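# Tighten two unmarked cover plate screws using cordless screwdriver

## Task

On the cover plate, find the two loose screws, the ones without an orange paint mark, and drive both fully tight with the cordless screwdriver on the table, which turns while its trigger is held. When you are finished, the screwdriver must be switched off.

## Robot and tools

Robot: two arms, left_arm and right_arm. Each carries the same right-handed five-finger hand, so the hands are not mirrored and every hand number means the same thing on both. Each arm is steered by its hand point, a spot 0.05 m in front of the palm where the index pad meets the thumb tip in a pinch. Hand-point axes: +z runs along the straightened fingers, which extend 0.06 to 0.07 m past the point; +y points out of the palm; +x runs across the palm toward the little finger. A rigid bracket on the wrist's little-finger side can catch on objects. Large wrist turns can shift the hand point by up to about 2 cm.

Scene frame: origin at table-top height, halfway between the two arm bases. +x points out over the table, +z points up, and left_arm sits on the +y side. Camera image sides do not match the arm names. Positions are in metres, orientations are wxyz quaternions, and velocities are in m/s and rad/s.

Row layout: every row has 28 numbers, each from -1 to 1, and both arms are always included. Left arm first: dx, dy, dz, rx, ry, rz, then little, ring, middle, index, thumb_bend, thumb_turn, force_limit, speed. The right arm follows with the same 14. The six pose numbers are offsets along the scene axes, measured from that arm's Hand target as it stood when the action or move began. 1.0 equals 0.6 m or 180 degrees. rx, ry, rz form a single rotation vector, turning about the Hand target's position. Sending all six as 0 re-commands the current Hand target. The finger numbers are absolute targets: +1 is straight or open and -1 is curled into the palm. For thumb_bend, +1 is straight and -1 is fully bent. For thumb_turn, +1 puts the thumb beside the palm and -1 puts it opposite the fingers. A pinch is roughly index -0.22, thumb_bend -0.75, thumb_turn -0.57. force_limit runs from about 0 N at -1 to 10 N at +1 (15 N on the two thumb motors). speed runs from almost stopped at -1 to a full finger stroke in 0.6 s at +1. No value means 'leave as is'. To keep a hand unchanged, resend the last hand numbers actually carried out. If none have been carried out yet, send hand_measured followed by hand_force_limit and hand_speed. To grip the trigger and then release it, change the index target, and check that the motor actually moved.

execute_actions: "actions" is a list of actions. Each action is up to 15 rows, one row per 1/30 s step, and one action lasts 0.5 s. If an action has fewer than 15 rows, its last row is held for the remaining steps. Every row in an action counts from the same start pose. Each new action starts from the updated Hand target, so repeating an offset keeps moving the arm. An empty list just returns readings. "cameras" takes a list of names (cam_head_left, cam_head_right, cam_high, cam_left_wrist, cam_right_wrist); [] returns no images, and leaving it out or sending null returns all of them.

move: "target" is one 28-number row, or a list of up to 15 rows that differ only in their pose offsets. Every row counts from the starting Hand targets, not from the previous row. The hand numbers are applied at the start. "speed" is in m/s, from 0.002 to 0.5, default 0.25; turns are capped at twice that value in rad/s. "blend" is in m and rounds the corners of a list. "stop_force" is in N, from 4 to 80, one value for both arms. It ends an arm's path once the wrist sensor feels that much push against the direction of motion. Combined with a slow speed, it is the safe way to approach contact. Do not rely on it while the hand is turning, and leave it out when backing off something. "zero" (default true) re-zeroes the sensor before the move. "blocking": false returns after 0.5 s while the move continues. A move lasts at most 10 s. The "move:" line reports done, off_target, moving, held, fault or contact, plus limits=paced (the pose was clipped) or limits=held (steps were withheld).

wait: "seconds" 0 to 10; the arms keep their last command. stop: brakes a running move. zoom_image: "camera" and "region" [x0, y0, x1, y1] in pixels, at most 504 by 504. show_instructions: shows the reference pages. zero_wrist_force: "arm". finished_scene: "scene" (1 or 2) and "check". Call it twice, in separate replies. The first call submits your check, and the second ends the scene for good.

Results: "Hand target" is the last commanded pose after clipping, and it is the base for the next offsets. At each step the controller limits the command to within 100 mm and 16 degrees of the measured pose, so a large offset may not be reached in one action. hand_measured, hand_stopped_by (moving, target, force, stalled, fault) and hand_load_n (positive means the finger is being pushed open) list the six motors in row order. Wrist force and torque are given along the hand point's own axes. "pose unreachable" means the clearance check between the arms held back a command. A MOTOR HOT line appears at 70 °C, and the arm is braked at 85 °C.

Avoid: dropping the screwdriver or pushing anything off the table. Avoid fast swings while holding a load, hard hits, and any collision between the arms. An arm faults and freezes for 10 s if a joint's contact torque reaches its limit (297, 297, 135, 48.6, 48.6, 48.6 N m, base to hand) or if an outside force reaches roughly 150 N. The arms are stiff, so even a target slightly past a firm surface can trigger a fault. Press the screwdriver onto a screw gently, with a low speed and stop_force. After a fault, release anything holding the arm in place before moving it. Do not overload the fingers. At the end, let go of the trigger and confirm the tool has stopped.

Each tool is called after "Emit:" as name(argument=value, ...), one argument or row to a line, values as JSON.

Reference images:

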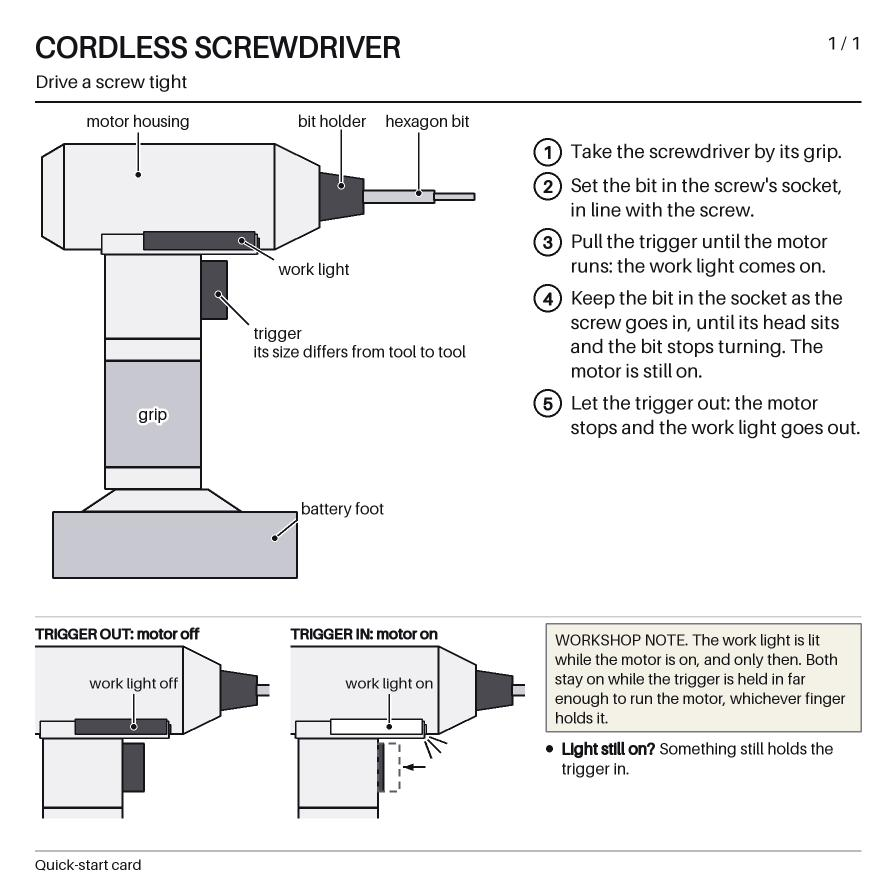

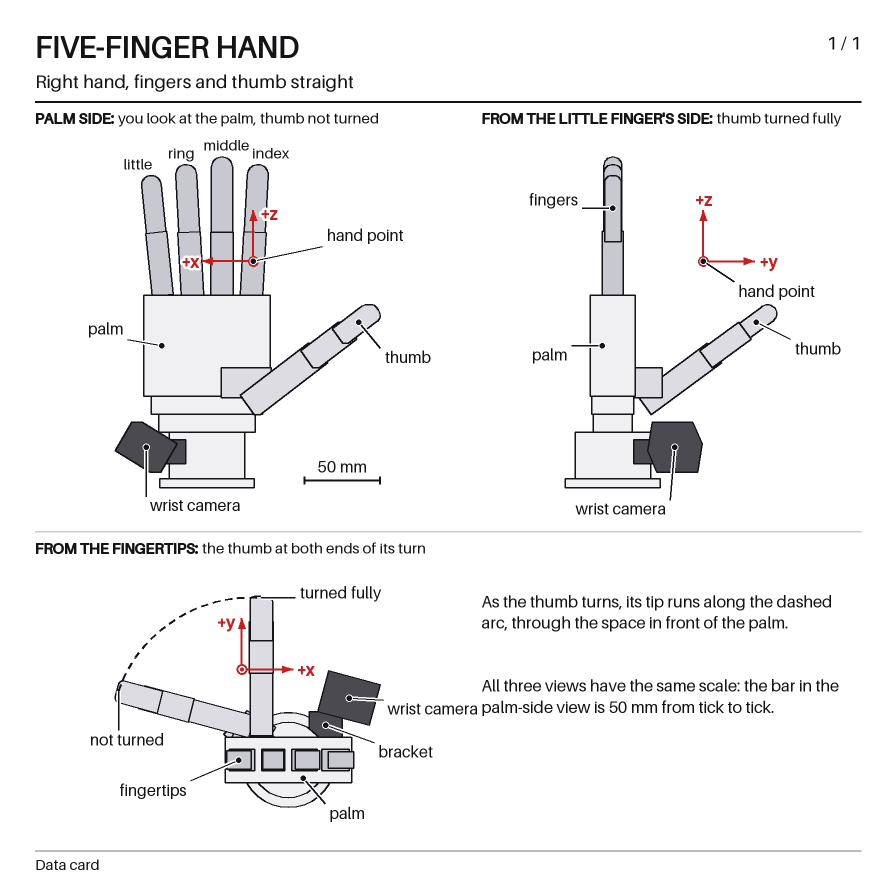

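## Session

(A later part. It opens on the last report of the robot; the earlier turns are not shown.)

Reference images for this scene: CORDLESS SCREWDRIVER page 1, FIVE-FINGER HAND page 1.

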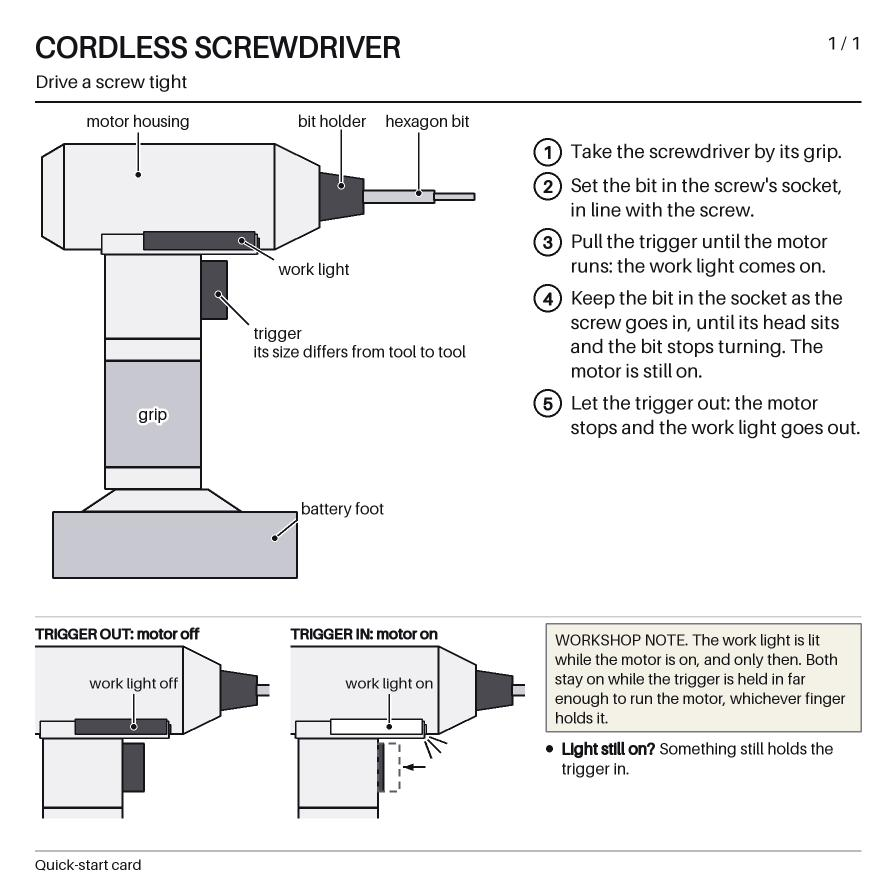

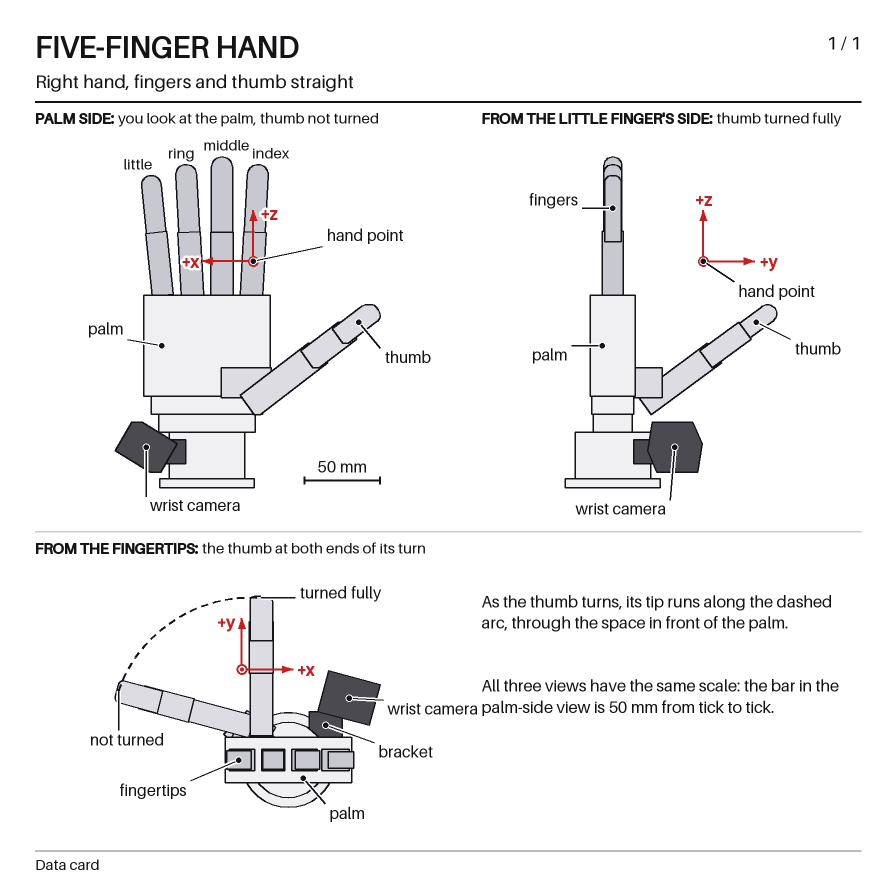

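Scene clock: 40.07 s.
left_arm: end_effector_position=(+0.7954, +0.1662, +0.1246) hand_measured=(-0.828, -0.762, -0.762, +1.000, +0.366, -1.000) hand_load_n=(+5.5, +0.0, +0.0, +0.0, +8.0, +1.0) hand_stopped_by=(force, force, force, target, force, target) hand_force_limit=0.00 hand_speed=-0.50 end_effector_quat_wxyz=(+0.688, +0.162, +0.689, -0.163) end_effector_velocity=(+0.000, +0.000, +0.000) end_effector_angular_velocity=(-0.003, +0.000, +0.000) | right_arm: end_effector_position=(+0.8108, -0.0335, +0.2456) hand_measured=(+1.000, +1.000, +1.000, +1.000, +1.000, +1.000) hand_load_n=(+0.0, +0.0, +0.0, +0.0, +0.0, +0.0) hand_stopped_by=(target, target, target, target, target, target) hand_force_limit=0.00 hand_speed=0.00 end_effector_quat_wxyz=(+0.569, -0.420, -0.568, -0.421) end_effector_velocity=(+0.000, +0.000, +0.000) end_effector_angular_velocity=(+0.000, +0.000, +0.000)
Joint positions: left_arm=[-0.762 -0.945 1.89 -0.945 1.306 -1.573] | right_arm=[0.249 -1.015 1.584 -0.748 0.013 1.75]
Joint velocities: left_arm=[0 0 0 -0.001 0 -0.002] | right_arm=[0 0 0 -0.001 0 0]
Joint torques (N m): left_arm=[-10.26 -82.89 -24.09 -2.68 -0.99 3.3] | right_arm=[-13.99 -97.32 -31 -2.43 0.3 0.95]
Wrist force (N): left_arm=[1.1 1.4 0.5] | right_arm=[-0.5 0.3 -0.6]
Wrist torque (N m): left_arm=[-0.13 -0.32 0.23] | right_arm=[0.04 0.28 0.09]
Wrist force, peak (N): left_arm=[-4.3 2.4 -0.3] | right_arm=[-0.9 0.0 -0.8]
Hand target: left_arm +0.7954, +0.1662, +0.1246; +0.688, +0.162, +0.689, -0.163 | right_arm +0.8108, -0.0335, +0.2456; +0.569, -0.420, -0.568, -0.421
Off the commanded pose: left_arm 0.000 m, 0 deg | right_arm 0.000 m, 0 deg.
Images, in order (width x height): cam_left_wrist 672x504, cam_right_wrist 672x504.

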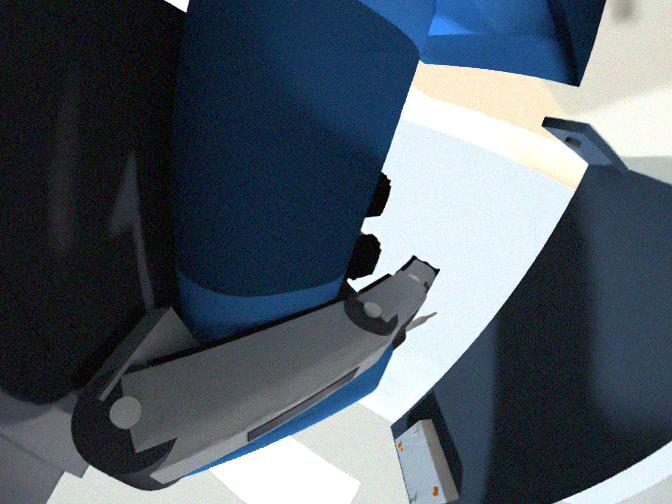

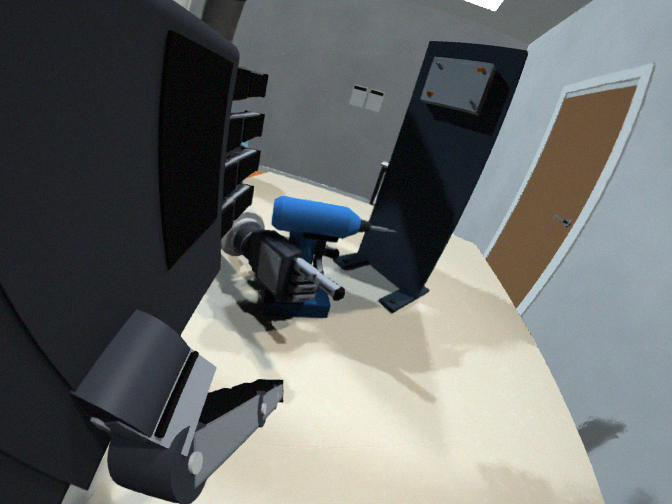

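Emit:
move(
  target=[0,0,0,0,0,0,-1,-1,-0.98,1,-0.98,-1,0.9,-0.4,0,0,0,0,0,0,1,1,1,1,1,1,0,0],
  cameras=["cam_right_wrist","cam_high"],
)

Scene clock: 41.63 s.
left_arm: end_effector_position=(+0.7954, +0.1662, +0.1246) hand_measured=(-0.844, -0.820, -0.820, +1.000, +0.302, -1.000) hand_load_n=(+12.5, +12.5, +13.5, +0.0, +14.5, +2.0) hand_stopped_by=(force, force, force, target, force, target) hand_force_limit=0.90 hand_speed=-0.40 end_effector_quat_wxyz=(+0.688, +0.162, +0.689, -0.163) end_effector_velocity=(+0.000, +0.000, +0.000) end_effector_angular_velocity=(+0.000, +0.000, +0.000) | right_arm: end_effector_position=(+0.8108, -0.0335, +0.2456) hand_measured=(+1.000, +1.000, +1.000, +1.000, +1.000, +1.000) hand_load_n=(+0.0, +0.0, +0.0, +0.0, +0.0, +0.0) hand_stopped_by=(target, target, target, target, target, target) hand_force_limit=0.00 hand_speed=0.00 end_effector_quat_wxyz=(+0.569, -0.420, -0.568, -0.421) end_effector_velocity=(+0.000, +0.000, +0.001) end_effector_angular_velocity=(+0.000, +0.000, +0.000)
Joint positions: left_arm=[-0.762 -0.945 1.89 -0.945 1.306 -1.573] | right_arm=[0.249 -1.016 1.584 -0.75 0.013 1.751]
Joint velocities: left_arm=[0.001 0 0 0 0.001 0] | right_arm=[0 -0.001 0.001 -0.005 0.001 0.005]
Joint torques (N m): left_arm=[-4.51 -73.9 -26.92 -2.51 -0.94 2.9] | right_arm=[-14.68 -100.02 -28.3 -3.42 0.34 1.1]
Wrist force (N): left_arm=[-3.8 0.6 2.9] | right_arm=[-0.3 -0.1 -0.7]
Wrist torque (N m): left_arm=[-0.14 -0.66 0.22] | right_arm=[-0.03 0.26 0.08]
Wrist force, peak (N): left_arm=[-3.8 0.6 3.1] | right_arm=[-0.7 0.0 -0.8]
Hand target: left_arm +0.7954, +0.1662, +0.1246; +0.688, +0.162, +0.689, -0.163 | right_arm +0.8108, -0.0335, +0.2456; +0.569, -0.420, -0.568, -0.421
Off the commanded pose: left_arm 0.000 m, 0 deg | right_arm 0.000 m, 0 deg.
move: done
Images, in order (width x height): cam_high 896x504, cam_right_wrist 672x504.

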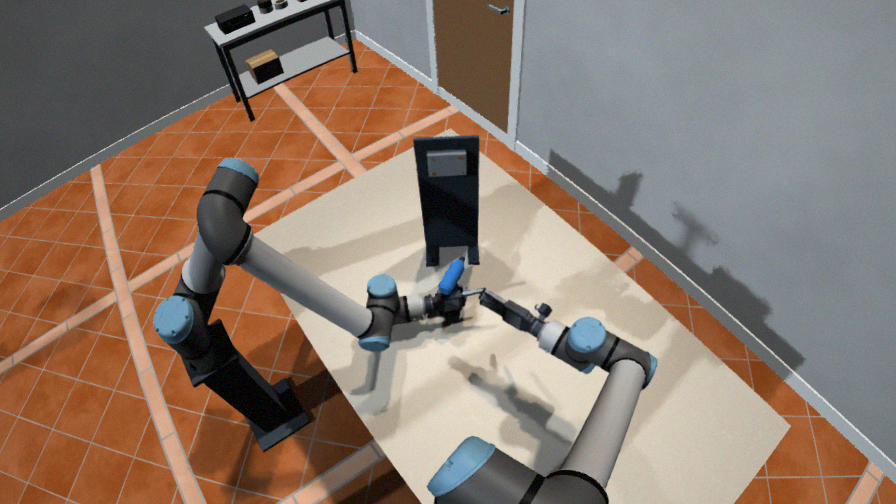

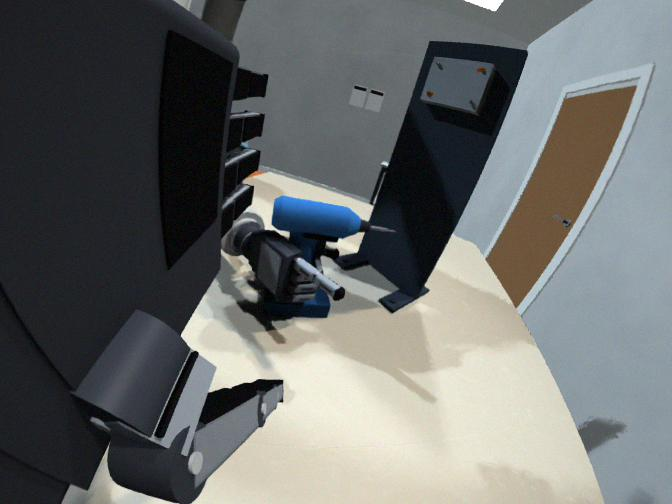

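Emit:
zoom_image(
  camera="cam_right_wrist",
  region=[220, 160, 420, 330],
)

Emit:
zoom_image(
  camera="cam_high",
  region=[390, 240, 530, 340],
)

Scaled by 2.520 from the camera's 672x504 image, which has a finer 960x720 frame.

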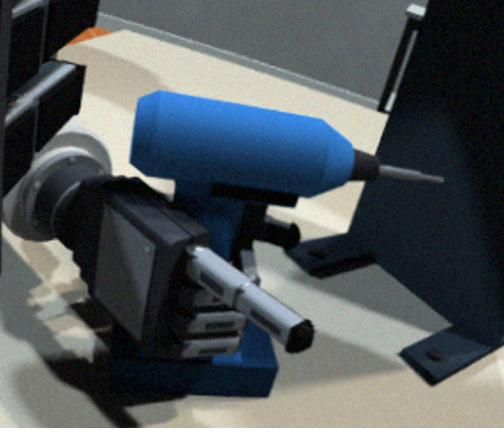

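Scaled by 3.600.

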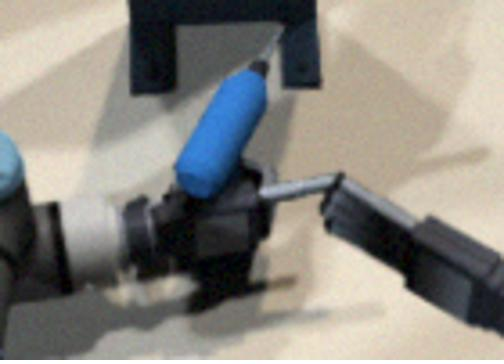

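Emit:
move(
  target=[0,0,0,0,0,0,-0.98,-0.98,-1,1,-1,-1,1.0,-0.3,0,0,0,0,0,0,1,1,1,1,1,1,0,0],
  cameras=["cam_right_wrist","cam_high"],
)

Emit:
zoom_image(
  camera="cam_high",
  region=[390, 240, 530, 340],
)

Emit:
zoom_image(
  camera="cam_right_wrist",
  region=[220, 160, 420, 330],
)

Scene clock: 42.60 s.
left_arm: end_effector_position=(+0.7954, +0.1662, +0.1246) hand_measured=(-0.844, -0.820, -0.820, +1.000, +0.296, -1.000) hand_load_n=(+12.5, +12.5, +13.5, +0.0, +15.5, +2.5) hand_stopped_by=(force, force, force, target, force, target) hand_force_limit=1.00 hand_speed=-0.30 end_effector_quat_wxyz=(+0.688, +0.162, +0.689, -0.163) end_effector_velocity=(-0.001, -0.001, +0.000) end_effector_angular_velocity=(+0.002, +0.000, -0.001) | right_arm: end_effector_position=(+0.8108, -0.0335, +0.2456) hand_measured=(+1.000, +1.000, +1.000, +1.000, +1.000, +1.000) hand_load_n=(+0.0, +0.0, +0.0, +0.0, +0.0, +0.0) hand_stopped_by=(target, target, target, target, target, target) hand_force_limit=0.00 hand_speed=0.00 end_effector_quat_wxyz=(+0.569, -0.420, -0.568, -0.421) end_effector_velocity=(+0.000, +0.000, +0.001) end_effector_angular_velocity=(+0.000, -0.001, +0.000)
Joint positions: left_arm=[-0.762 -0.945 1.89 -0.945 1.306 -1.573] | right_arm=[0.249 -1.016 1.585 -0.752 0.013 1.753]
Joint velocities: left_arm=[-0.001 0 0 0.001 0 0.001] | right_arm=[0 -0.001 0.001 -0.005 0 0.004]
Joint torques (N m): left_arm=[-6.02 -69.54 -28.5 -1.69 -0.55 2.67] | right_arm=[-14.09 -98.92 -28.07 -3.35 0.39 1.66]
Wrist force (N): left_arm=[-3.6 0.6 2.4] | right_arm=[-0.5 -0.2 -0.6]
Wrist torque (N m): left_arm=[-0.11 -0.68 0.24] | right_arm=[-0.04 0.29 0.07]
Wrist force, peak (N): left_arm=[-4.0 0.7 2.9] | right_arm=[-0.5 -0.1 -1.0]
Hand target: left_arm +0.7954, +0.1662, +0.1246; +0.688, +0.162, +0.689, -0.163 | right_arm +0.8108, -0.0335, +0.2456; +0.569, -0.420, -0.568, -0.421
Off the commanded pose: left_arm 0.000 m, 0 deg | right_arm 0.000 m, 0 deg.
move: done
Images, in order (width x height): cam_high 896x504, cam_right_wrist 672x504.

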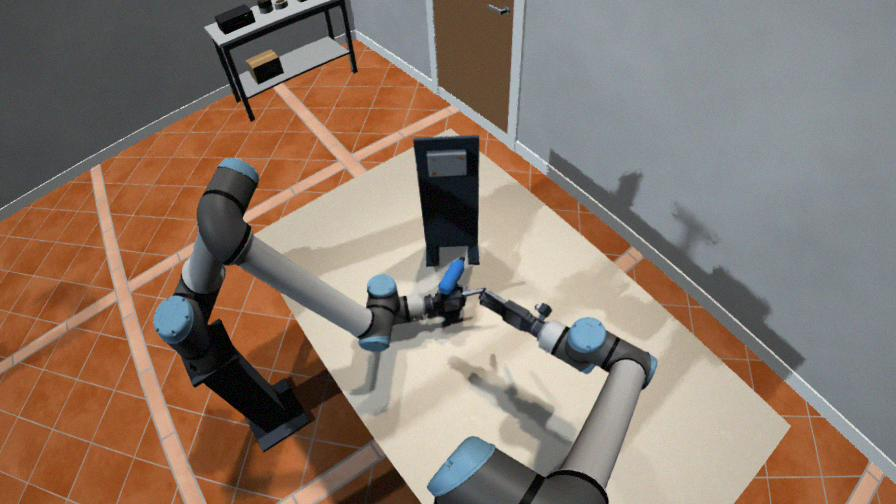

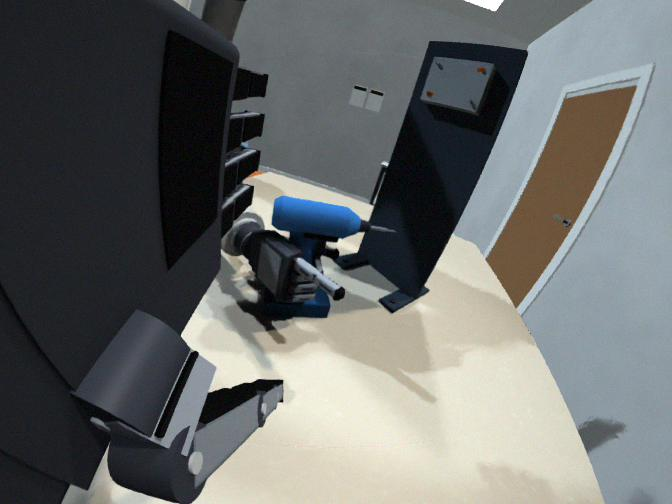

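Scaled by 3.600.

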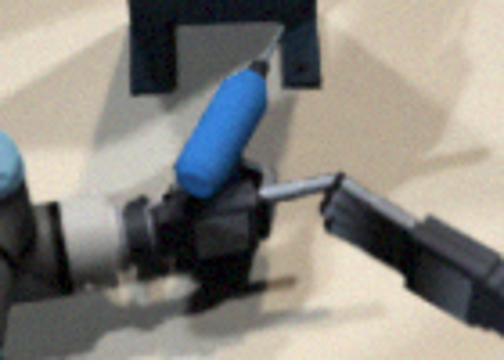

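Scaled by 2.520 from the camera's 672x504 image, which has a finer 960x720 frame.

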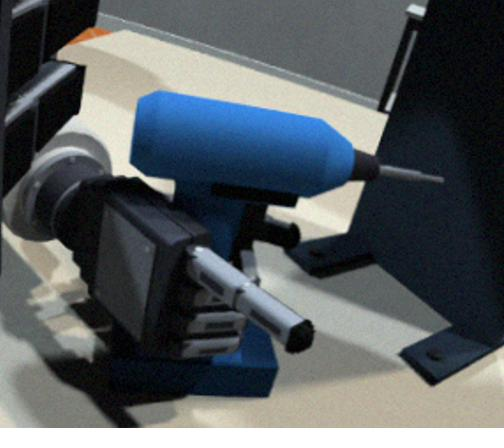

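Emit:
move(
  target=[0,0,0.083,0,0,0,-0.98,-0.98,-1,1,-1,-1,1.0,-0.3,0,0,0,0,0,0,1,1,1,1,1,1,0,0],
  speed=0.04,
  cameras=["cam_right_wrist","cam_high"],
)

Emit:
zoom_image(
  camera="cam_right_wrist",
  region=[220, 140, 420, 310],
)

Scene clock: 44.50 s.
left_arm: end_effector_position=(+0.7955, +0.1661, +0.1747) hand_measured=(-0.844, -0.820, -0.820, +1.000, +0.296, -1.000) hand_load_n=(+9.5, +11.0, +13.5, +0.0, +15.0, +3.5) hand_stopped_by=(force, force, force, target, force, target) hand_force_limit=1.00 hand_speed=-0.30 end_effector_quat_wxyz=(+0.688, +0.162, +0.689, -0.163) end_effector_velocity=(+0.000, -0.001, -0.001) end_effector_angular_velocity=(-0.001, -0.002, -0.001) | right_arm: end_effector_position=(+0.8108, -0.0335, +0.2456) hand_measured=(+1.000, +1.000, +1.000, +1.000, +1.000, +1.000) hand_load_n=(+0.0, +0.0, +0.0, +0.0, +0.0, +0.0) hand_stopped_by=(target, target, target, target, target, target) hand_force_limit=0.00 hand_speed=0.00 end_effector_quat_wxyz=(+0.569, -0.420, -0.568, -0.421) end_effector_velocity=(+0.000, +0.000, -0.001) end_effector_angular_velocity=(-0.001, +0.002, +0.000)
Joint positions: left_arm=[-0.762 -1.012 1.881 -0.868 1.306 -1.573] | right_arm=[0.249 -1.016 1.586 -0.755 0.013 1.756]
Joint velocities: left_arm=[0 0.003 0 -0.005 0.001 0.001] | right_arm=[0 0 0.001 -0.002 0 0.003]
Joint torques (N m): left_arm=[-5.12 -54.88 -35.43 -7.75 -0.29 3.11] | right_arm=[-13.58 -98.9 -29.66 -3.5 0.23 1.53]
Wrist force (N): left_arm=[8.5 0.1 0.8] | right_arm=[-0.3 0.1 -0.4]
Wrist torque (N m): left_arm=[-0.13 -0.28 0.03] | right_arm=[-0.01 0.26 0.08]
Wrist force, peak (N): left_arm=[9.5 0.2 1.3] | right_arm=[-0.7 -0.3 -0.8]
Hand target: left_arm +0.7954, +0.1661, +0.1744; +0.688, +0.162, +0.689, -0.163 | right_arm +0.8108, -0.0335, +0.2456; +0.569, -0.420, -0.568, -0.421
Off the commanded pose: left_arm 0.000 m, 0 deg | right_arm 0.000 m, 0 deg.
move: done
Images, in order (width x height): cam_high 896x504, cam_right_wrist 672x504.

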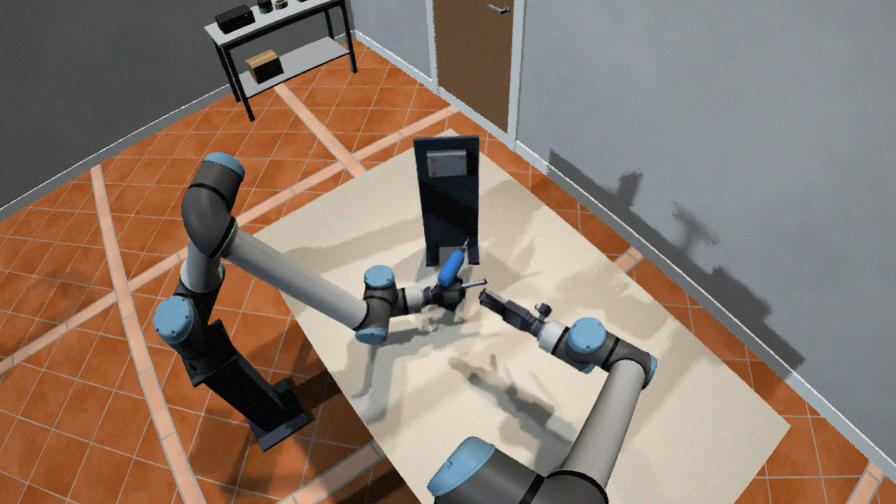

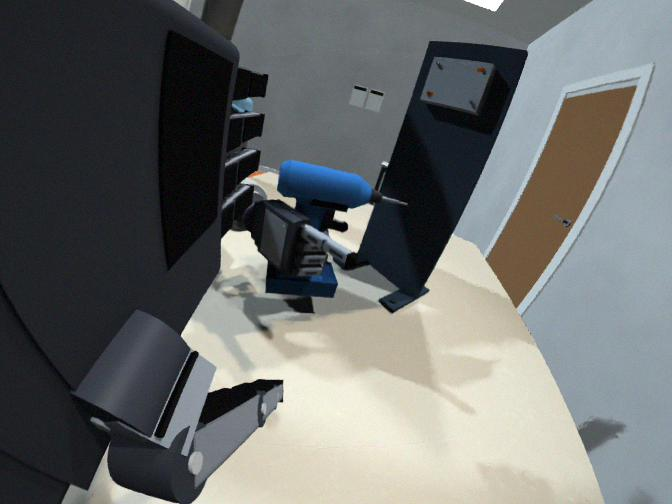

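Scaled by 2.520 from the camera's 672x504 image, which has a finer 960x720 frame.

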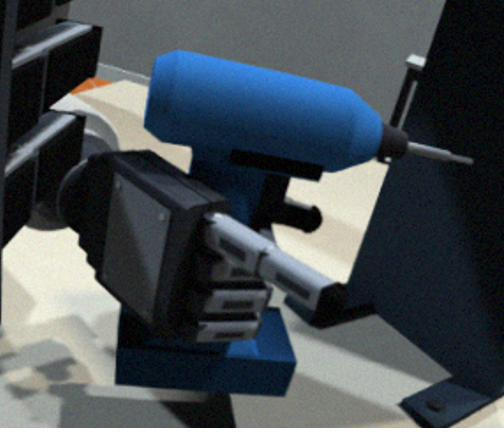

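Emit:
move(
  target=[0,0,0,0,0,0,-0.98,-0.98,-1,-0.98,-1,-1,0.85,-0.35,0,0,0,0,0,0,1,1,1,1,1,1,0,0],
  cameras=["cam_right_wrist"],
)

Emit:
zoom_image(
  camera="cam_right_wrist",
  region=[220, 140, 420, 310],
)

Scene clock: 46.37 s.
left_arm: end_effector_position=(+0.7954, +0.1661, +0.1744) hand_measured=(-0.844, -0.820, -0.820, -0.618, +0.296, -1.000) hand_load_n=(+9.5, +11.0, +13.0, +8.5, +15.5, +3.5) hand_stopped_by=(force, force, force, force, force, target) hand_force_limit=0.85 hand_speed=-0.35 end_effector_quat_wxyz=(+0.688, +0.162, +0.689, -0.163) end_effector_velocity=(+0.000, +0.000, +0.000) end_effector_angular_velocity=(+0.000, +0.000, +0.000) | right_arm: end_effector_position=(+0.8108, -0.0335, +0.2456) hand_measured=(+1.000, +1.000, +1.000, +1.000, +1.000, +1.000) hand_load_n=(+0.0, +0.0, +0.0, +0.0, +0.0, +0.0) hand_stopped_by=(target, target, target, target, target, target) hand_force_limit=0.00 hand_speed=0.00 end_effector_quat_wxyz=(+0.569, -0.420, -0.568, -0.421) end_effector_velocity=(+0.000, +0.000, -0.001) end_effector_angular_velocity=(+0.000, +0.000, +0.000)
Joint positions: left_arm=[-0.762 -1.012 1.881 -0.869 1.306 -1.573] | right_arm=[0.249 -1.017 1.587 -0.76 0.013 1.76]
Joint velocities: left_arm=[0 0 0 0 0 0] | right_arm=[0 0 0.001 -0.003 0 0.002]
Joint torques (N m): left_arm=[-7.07 -58.44 -25.02 -6.41 -0.77 0.47] | right_arm=[-13.76 -98.87 -30.31 -2.73 0.19 2.24]
Wrist force (N): left_arm=[7.9 0.0 1.1] | right_arm=[-0.2 0.1 -0.6]
Wrist torque (N m): left_arm=[-0.17 -0.22 -0.01] | right_arm=[0.00 0.25 0.09]
Wrist force, peak (N): left_arm=[8.7 0.2 1.1] | right_arm=[-0.6 -0.1 -0.9]
Hand target: left_arm +0.7954, +0.1661, +0.1744; +0.688, +0.162, +0.689, -0.163 | right_arm +0.8108, -0.0335, +0.2456; +0.569, -0.420, -0.568, -0.421
Off the commanded pose: left_arm 0.000 m, 0 deg | right_arm 0.000 m, 0 deg.
move: done
Images, in order (width x height): cam_right_wrist 672x504.

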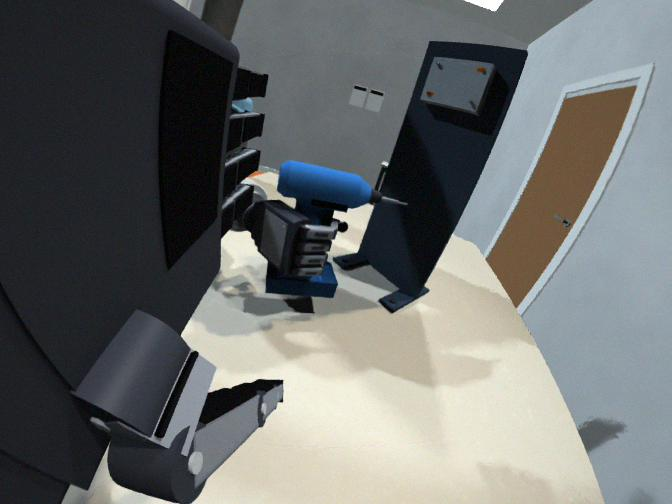

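Scaled by 2.520 from the camera's 672x504 image, which has a finer 960x720 frame.

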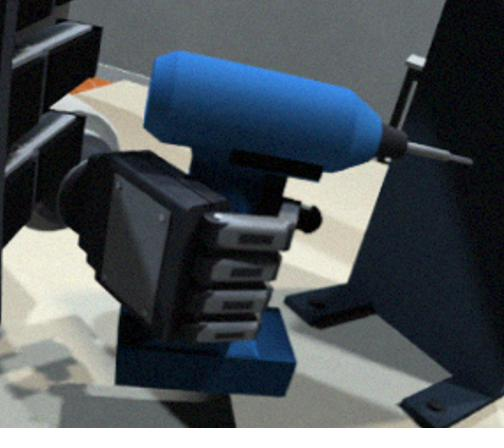

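Emit:
move(
  target=[0,0,0,0,0,0,-0.98,-0.98,-1,-1,-1,-1,1.0,-0.35,0,0,0,0,0,0,1,1,1,1,1,1,0,0],
  cameras=["cam_right_wrist","cam_left_wrist"],
)

Emit:
zoom_image(
  camera="cam_right_wrist",
  region=[300, 180, 370, 240],
)

Scene clock: 47.47 s.
left_arm: end_effector_position=(+0.7954, +0.1661, +0.1744) hand_measured=(-0.844, -0.820, -0.820, -0.648, +0.296, -1.000) hand_load_n=(+9.5, +11.0, +13.0, +11.5, +15.0, +3.5) hand_stopped_by=(force, force, force, force, force, target) hand_force_limit=1.00 hand_speed=-0.35 end_effector_quat_wxyz=(+0.688, +0.162, +0.689, -0.163) end_effector_velocity=(+0.000, +0.000, +0.000) end_effector_angular_velocity=(+0.000, +0.000, +0.000) | right_arm: end_effector_position=(+0.8108, -0.0335, +0.2456) hand_measured=(+1.000, +1.000, +1.000, +1.000, +1.000, +1.000) hand_load_n=(+0.0, +0.0, +0.0, +0.0, +0.0, +0.0) hand_stopped_by=(target, target, target, target, target, target) hand_force_limit=0.00 hand_speed=0.00 end_effector_quat_wxyz=(+0.569, -0.420, -0.568, -0.421) end_effector_velocity=(+0.000, +0.000, -0.001) end_effector_angular_velocity=(+0.000, +0.002, +0.000)
Joint positions: left_arm=[-0.762 -1.012 1.881 -0.869 1.306 -1.573] | right_arm=[0.249 -1.017 1.587 -0.761 0.013 1.761]
Joint velocities: left_arm=[0 0 0 0 0 0.001] | right_arm=[0 0.001 0.001 -0.002 0 0.002]
Joint torques (N m): left_arm=[-10.61 -58.73 -28.85 -5.66 -1.22 -1] | right_arm=[-13.53 -97.59 -29.72 -3.44 0.18 2.5]
Wrist force (N): left_arm=[8.4 0.0 1.3] | right_arm=[-0.4 -0.3 -0.2]
Wrist torque (N m): left_arm=[-0.17 -0.30 0.03] | right_arm=[-0.08 0.25 0.07]
Wrist force, peak (N): left_arm=[8.6 0.1 1.1] | right_arm=[-0.8 -0.2 -0.6]
Hand target: left_arm +0.7954, +0.1661, +0.1744; +0.688, +0.162, +0.689, -0.163 | right_arm +0.8108, -0.0335, +0.2456; +0.569, -0.420, -0.568, -0.421
Off the commanded pose: left_arm 0.000 m, 0 deg | right_arm 0.000 m, 0 deg.
move: done
Images, in order (width x height): cam_left_wrist 672x504, cam_right_wrist 672x504.

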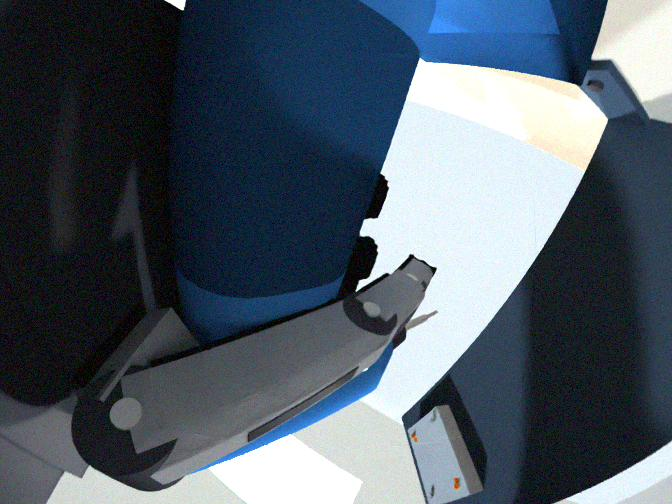

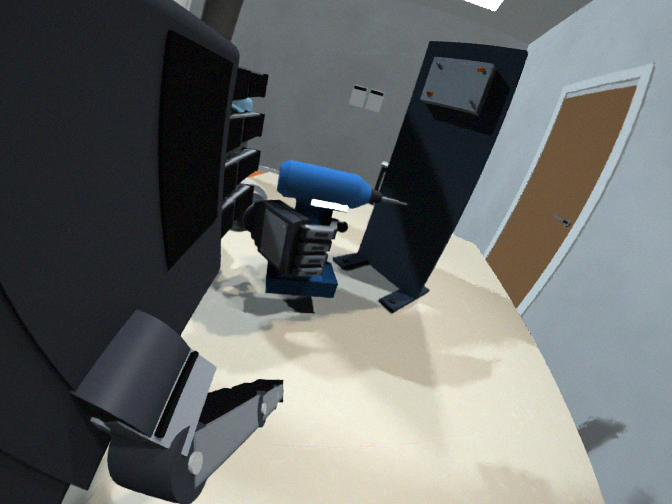

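Scaled by 7.200 from the camera's 672x504 image, which has a finer 960x720 frame.

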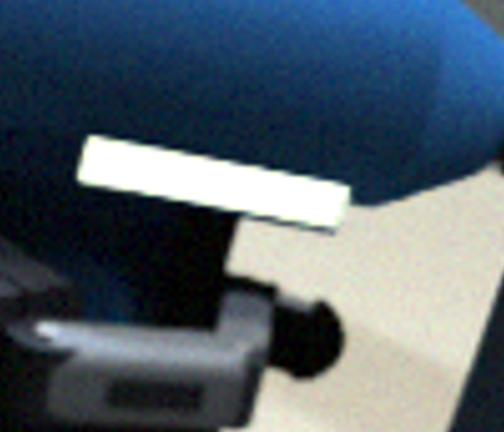

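Emit:
move(
  target=[0,0,0,0,0,0,-0.98,-0.98,-1,-1,-1,-1,1.0,-0.35,0.182,0.273,0.4,0,0,0.089,1,1,1,1,1,1,0,0],
  speed=0.15,
  cameras=["cam_right_wrist"],
)

Emit:
move(
  target=[-0.062,-0.123,0.465,0,0,0.139,-0.98,-0.98,-1,-1,-1,-1,1.0,-0.35,0,0,0,0,0,0,1,1,1,1,1,1,0,0],
  speed=0.12,
  cameras=["cam_right_wrist","cam_high","cam_head_right"],
)

Scene clock: 51.50 s.
left_arm: end_effector_position=(+0.7954, +0.1661, +0.1744) hand_measured=(-0.844, -0.820, -0.820, -0.648, +0.296, -1.000) hand_load_n=(+9.5, +11.0, +13.0, +11.5, +15.0, +3.0) hand_stopped_by=(force, force, force, force, force, target) hand_force_limit=1.00 hand_speed=-0.35 end_effector_quat_wxyz=(+0.688, +0.162, +0.689, -0.163) end_effector_velocity=(+0.000, +0.000, +0.000) end_effector_angular_velocity=(+0.000, +0.001, +0.000) | right_arm: end_effector_position=(+0.9202, +0.1306, +0.4856) hand_measured=(+1.000, +1.000, +1.000, +1.000, +1.000, +1.000) hand_load_n=(+0.0, +0.0, +0.0, +0.0, +0.0, +0.0) hand_stopped_by=(target, target, target, target, target, target) hand_force_limit=0.00 hand_speed=0.00 end_effector_quat_wxyz=(+0.622, -0.337, -0.621, -0.338) end_effector_velocity=(+0.000, +0.000, -0.001) end_effector_angular_velocity=(+0.000, +0.000, +0.000)
Joint positions: left_arm=[-0.762 -1.012 1.881 -0.869 1.306 -1.573] | right_arm=[0.357 -0.524 0.26 0.271 -0.159 1.563]
Joint velocities: left_arm=[0 0 0 0 0 -0.001] | right_arm=[0 0.001 0 -0.001 0 0]
Joint torques (N m): left_arm=[-12.24 -59.04 -36.78 -3.67 -1.15 -2.17] | right_arm=[-14.68 -124.51 -42.5 0.37 0.33 0.54]
Wrist force (N): left_arm=[8.2 -0.1 1.0] | right_arm=[-0.7 -0.3 -0.2]
Wrist torque (N m): left_arm=[-0.17 -0.27 0.01] | right_arm=[-0.06 0.34 0.07]
Wrist force, peak (N): left_arm=[8.8 0.2 0.6] | right_arm=[-2.2 -1.3 -1.4]
Hand target: left_arm +0.7954, +0.1661, +0.1744; +0.688, +0.162, +0.689, -0.163 | right_arm +0.9203, +0.1306, +0.4856; +0.622, -0.336, -0.621, -0.338
Off the commanded pose: left_arm 0.000 m, 0 deg | right_arm 0.000 m, 0 deg.
move: done
Images, in order (width x height): cam_right_wrist 672x504.

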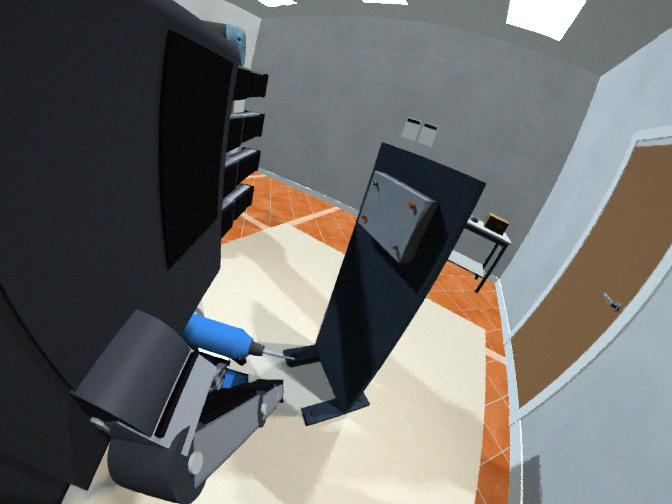

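Scene clock: 54.37 s.
left_arm: end_effector_position=(+0.7581, +0.0918, +0.4533) hand_measured=(-0.844, -0.820, -0.820, -0.648, +0.296, -1.000) hand_load_n=(+9.5, +11.0, +13.0, +11.0, +15.0, +3.0) hand_stopped_by=(force, force, force, force, force, target) hand_force_limit=1.00 hand_speed=-0.35 end_effector_quat_wxyz=(+0.707, +0.009, +0.707, -0.010) end_effector_velocity=(+0.000, +0.001, +0.000) end_effector_angular_velocity=(+0.001, +0.000, +0.002) | right_arm: end_effector_position=(+0.9203, +0.1306, +0.4856) hand_measured=(+1.000, +1.000, +1.000, +1.000, +1.000, +1.000) hand_load_n=(+0.0, +0.0, +0.0, +0.0, +0.0, +0.0) hand_stopped_by=(target, target, target, target, target, target) hand_force_limit=0.00 hand_speed=0.00 end_effector_quat_wxyz=(+0.622, -0.336, -0.621, -0.338) end_effector_velocity=(+0.000, +0.000, +0.001) end_effector_angular_velocity=(+0.001, -0.001, +0.000)
Joint positions: left_arm=[-0.979 -1.171 1.534 -0.361 0.652 -1.574] | right_arm=[0.357 -0.518 0.249 0.283 -0.159 1.556]
Joint velocities: left_arm=[0.001 0 0 0 -0.001 0.001] | right_arm=[0 0 0 0 0 0]
Joint torques (N m): left_arm=[3.06 -59.24 -42.2 -4.84 -0.13 -0.74] | right_arm=[-14.18 -114.49 -46.18 2.06 -1.35 -1.96]
Wrist force (N): left_arm=[7.9 -0.5 0.9] | right_arm=[-0.5 0.0 -0.4]
Wrist torque (N m): left_arm=[-0.21 -0.22 -0.02] | right_arm=[0.00 0.31 0.10]
Wrist force, peak (N): left_arm=[11.6 1.4 0.2] | right_arm=[-0.9 0.0 -0.4]
Hand target: left_arm +0.7582, +0.0919, +0.4533; +0.707, +0.009, +0.707, -0.010 | right_arm +0.9203, +0.1306, +0.4856; +0.622, -0.336, -0.621, -0.338
Off the commanded pose: left_arm 0.001 m, 0 deg | right_arm 0.000 m, 0 deg.
move: done
Images, in order (width x height): cam_head_right 896x504, cam_high 896x504, cam_right_wrist 672x504.

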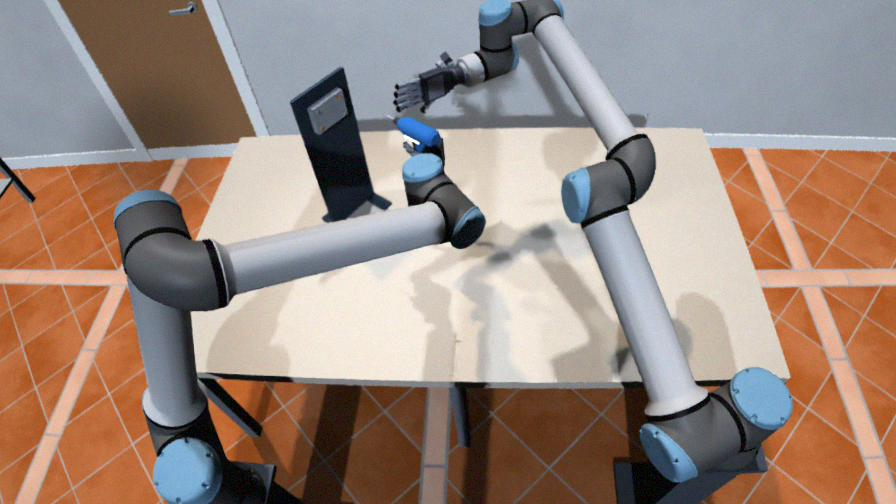

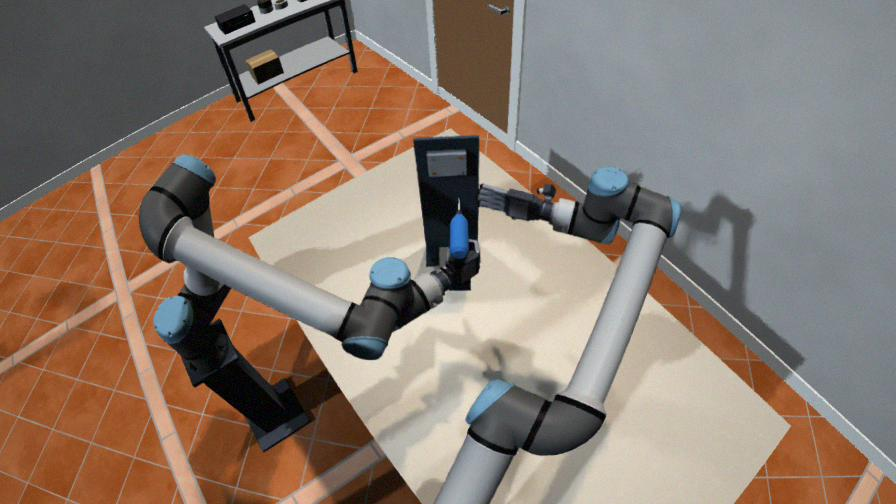

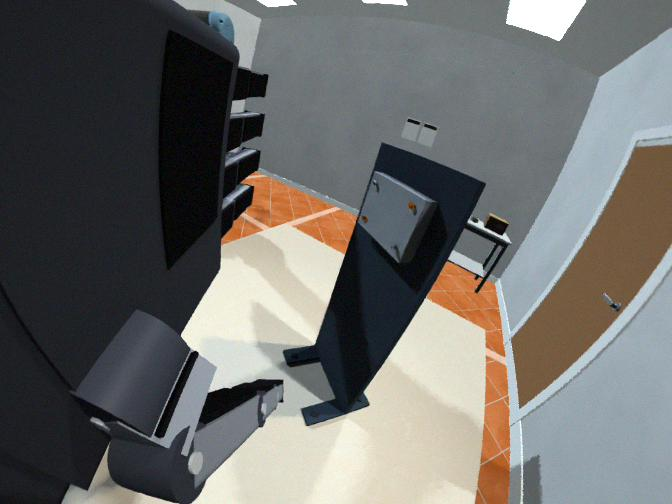

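Emit:
move(
  target=[0,0,0,0,0,0,-0.98,-0.98,-1,-1,-1,-1,1.0,-0.35,-0.067,-0.095,0.115,0,0,0,1,1,1,1,1,1,0,0],
  speed=0.12,
  cameras=["cam_right_wrist","cam_high"],
)

Scene clock: 56.10 s.
left_arm: end_effector_position=(+0.7582, +0.0919, +0.4533) hand_measured=(-0.844, -0.820, -0.820, -0.648, +0.296, -1.000) hand_load_n=(+9.5, +11.0, +13.5, +11.5, +15.0, +3.5) hand_stopped_by=(force, force, force, force, force, target) hand_force_limit=1.00 hand_speed=-0.35 end_effector_quat_wxyz=(+0.707, +0.009, +0.707, -0.010) end_effector_velocity=(+0.000, +0.000, -0.001) end_effector_angular_velocity=(+0.000, +0.000, +0.000) | right_arm: end_effector_position=(+0.8802, +0.0734, +0.5545) hand_measured=(+1.000, +1.000, +1.000, +1.000, +1.000, +1.000) hand_load_n=(+0.0, +0.0, +0.0, +0.0, +0.0, +0.0) hand_stopped_by=(target, target, target, target, target, target) hand_force_limit=0.00 hand_speed=0.00 end_effector_quat_wxyz=(+0.622, -0.336, -0.621, -0.338) end_effector_velocity=(+0.000, +0.000, +0.000) end_effector_angular_velocity=(+0.000, +0.001, +0.001)
Joint positions: left_arm=[-0.979 -1.171 1.534 -0.361 0.652 -1.574] | right_arm=[0.322 -0.726 0.519 0.218 -0.194 1.558]
Joint velocities: left_arm=[0 0.001 0 0 0 -0.001] | right_arm=[0 0.001 0 0.001 0 0]
Joint torques (N m): left_arm=[7.84 -54.45 -56.1 -5.4 -1.97 3.25] | right_arm=[14.38 -116.28 -45.88 1.34 2.51 -0.21]
Wrist force (N): left_arm=[7.6 0.3 1.0] | right_arm=[-0.3 0.1 -0.1]
Wrist torque (N m): left_arm=[-0.11 -0.18 -0.02] | right_arm=[-0.02 0.28 0.10]
Wrist force, peak (N): left_arm=[8.3 -0.1 1.1] | right_arm=[-1.8 0.8 0.1]
Hand target: left_arm +0.7582, +0.0919, +0.4533; +0.707, +0.009, +0.707, -0.010 | right_arm +0.8800, +0.0735, +0.5546; +0.622, -0.336, -0.621, -0.338
Off the commanded pose: left_arm 0.000 m, 0 deg | right_arm 0.000 m, 0 deg.
move: done
Images, in order (width x height): cam_high 896x504, cam_right_wrist 672x504.

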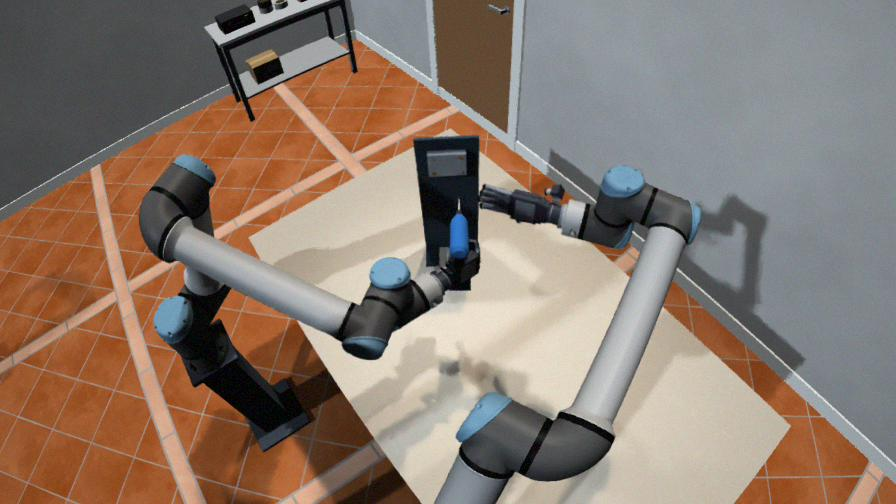

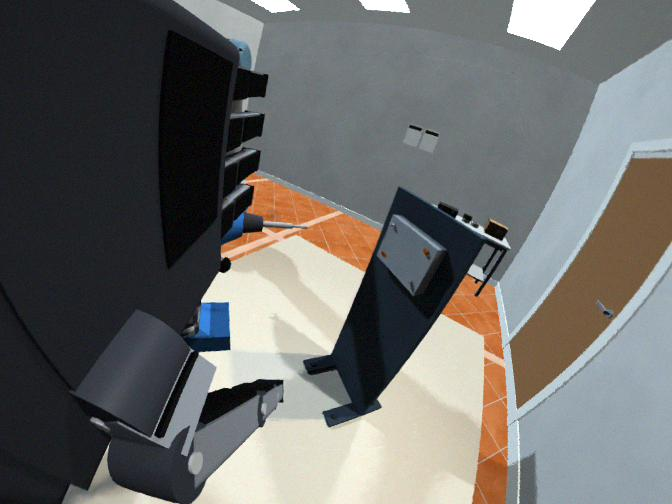

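Emit:
zoom_image(
  camera="cam_right_wrist",
  region=[220, 180, 460, 360],
)

Emit:
zoom_image(
  camera="cam_right_wrist",
  region=[370, 200, 450, 300],
)

Scaled by 2.100 from the camera's 672x504 image, which has a finer 960x720 frame.

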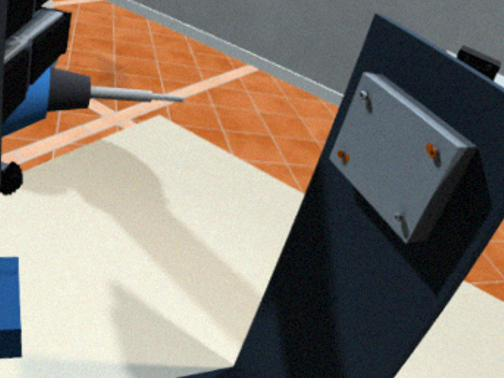

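Scaled by 5.040 from the camera's 672x504 image, which has a finer 960x720 frame.

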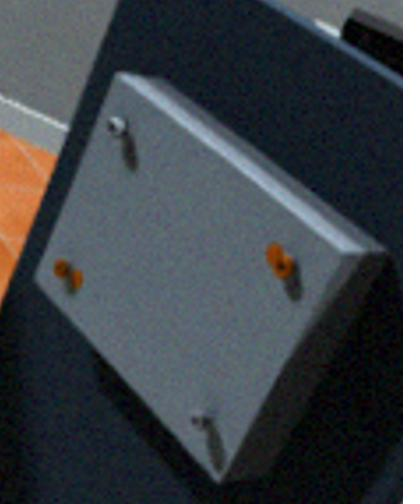

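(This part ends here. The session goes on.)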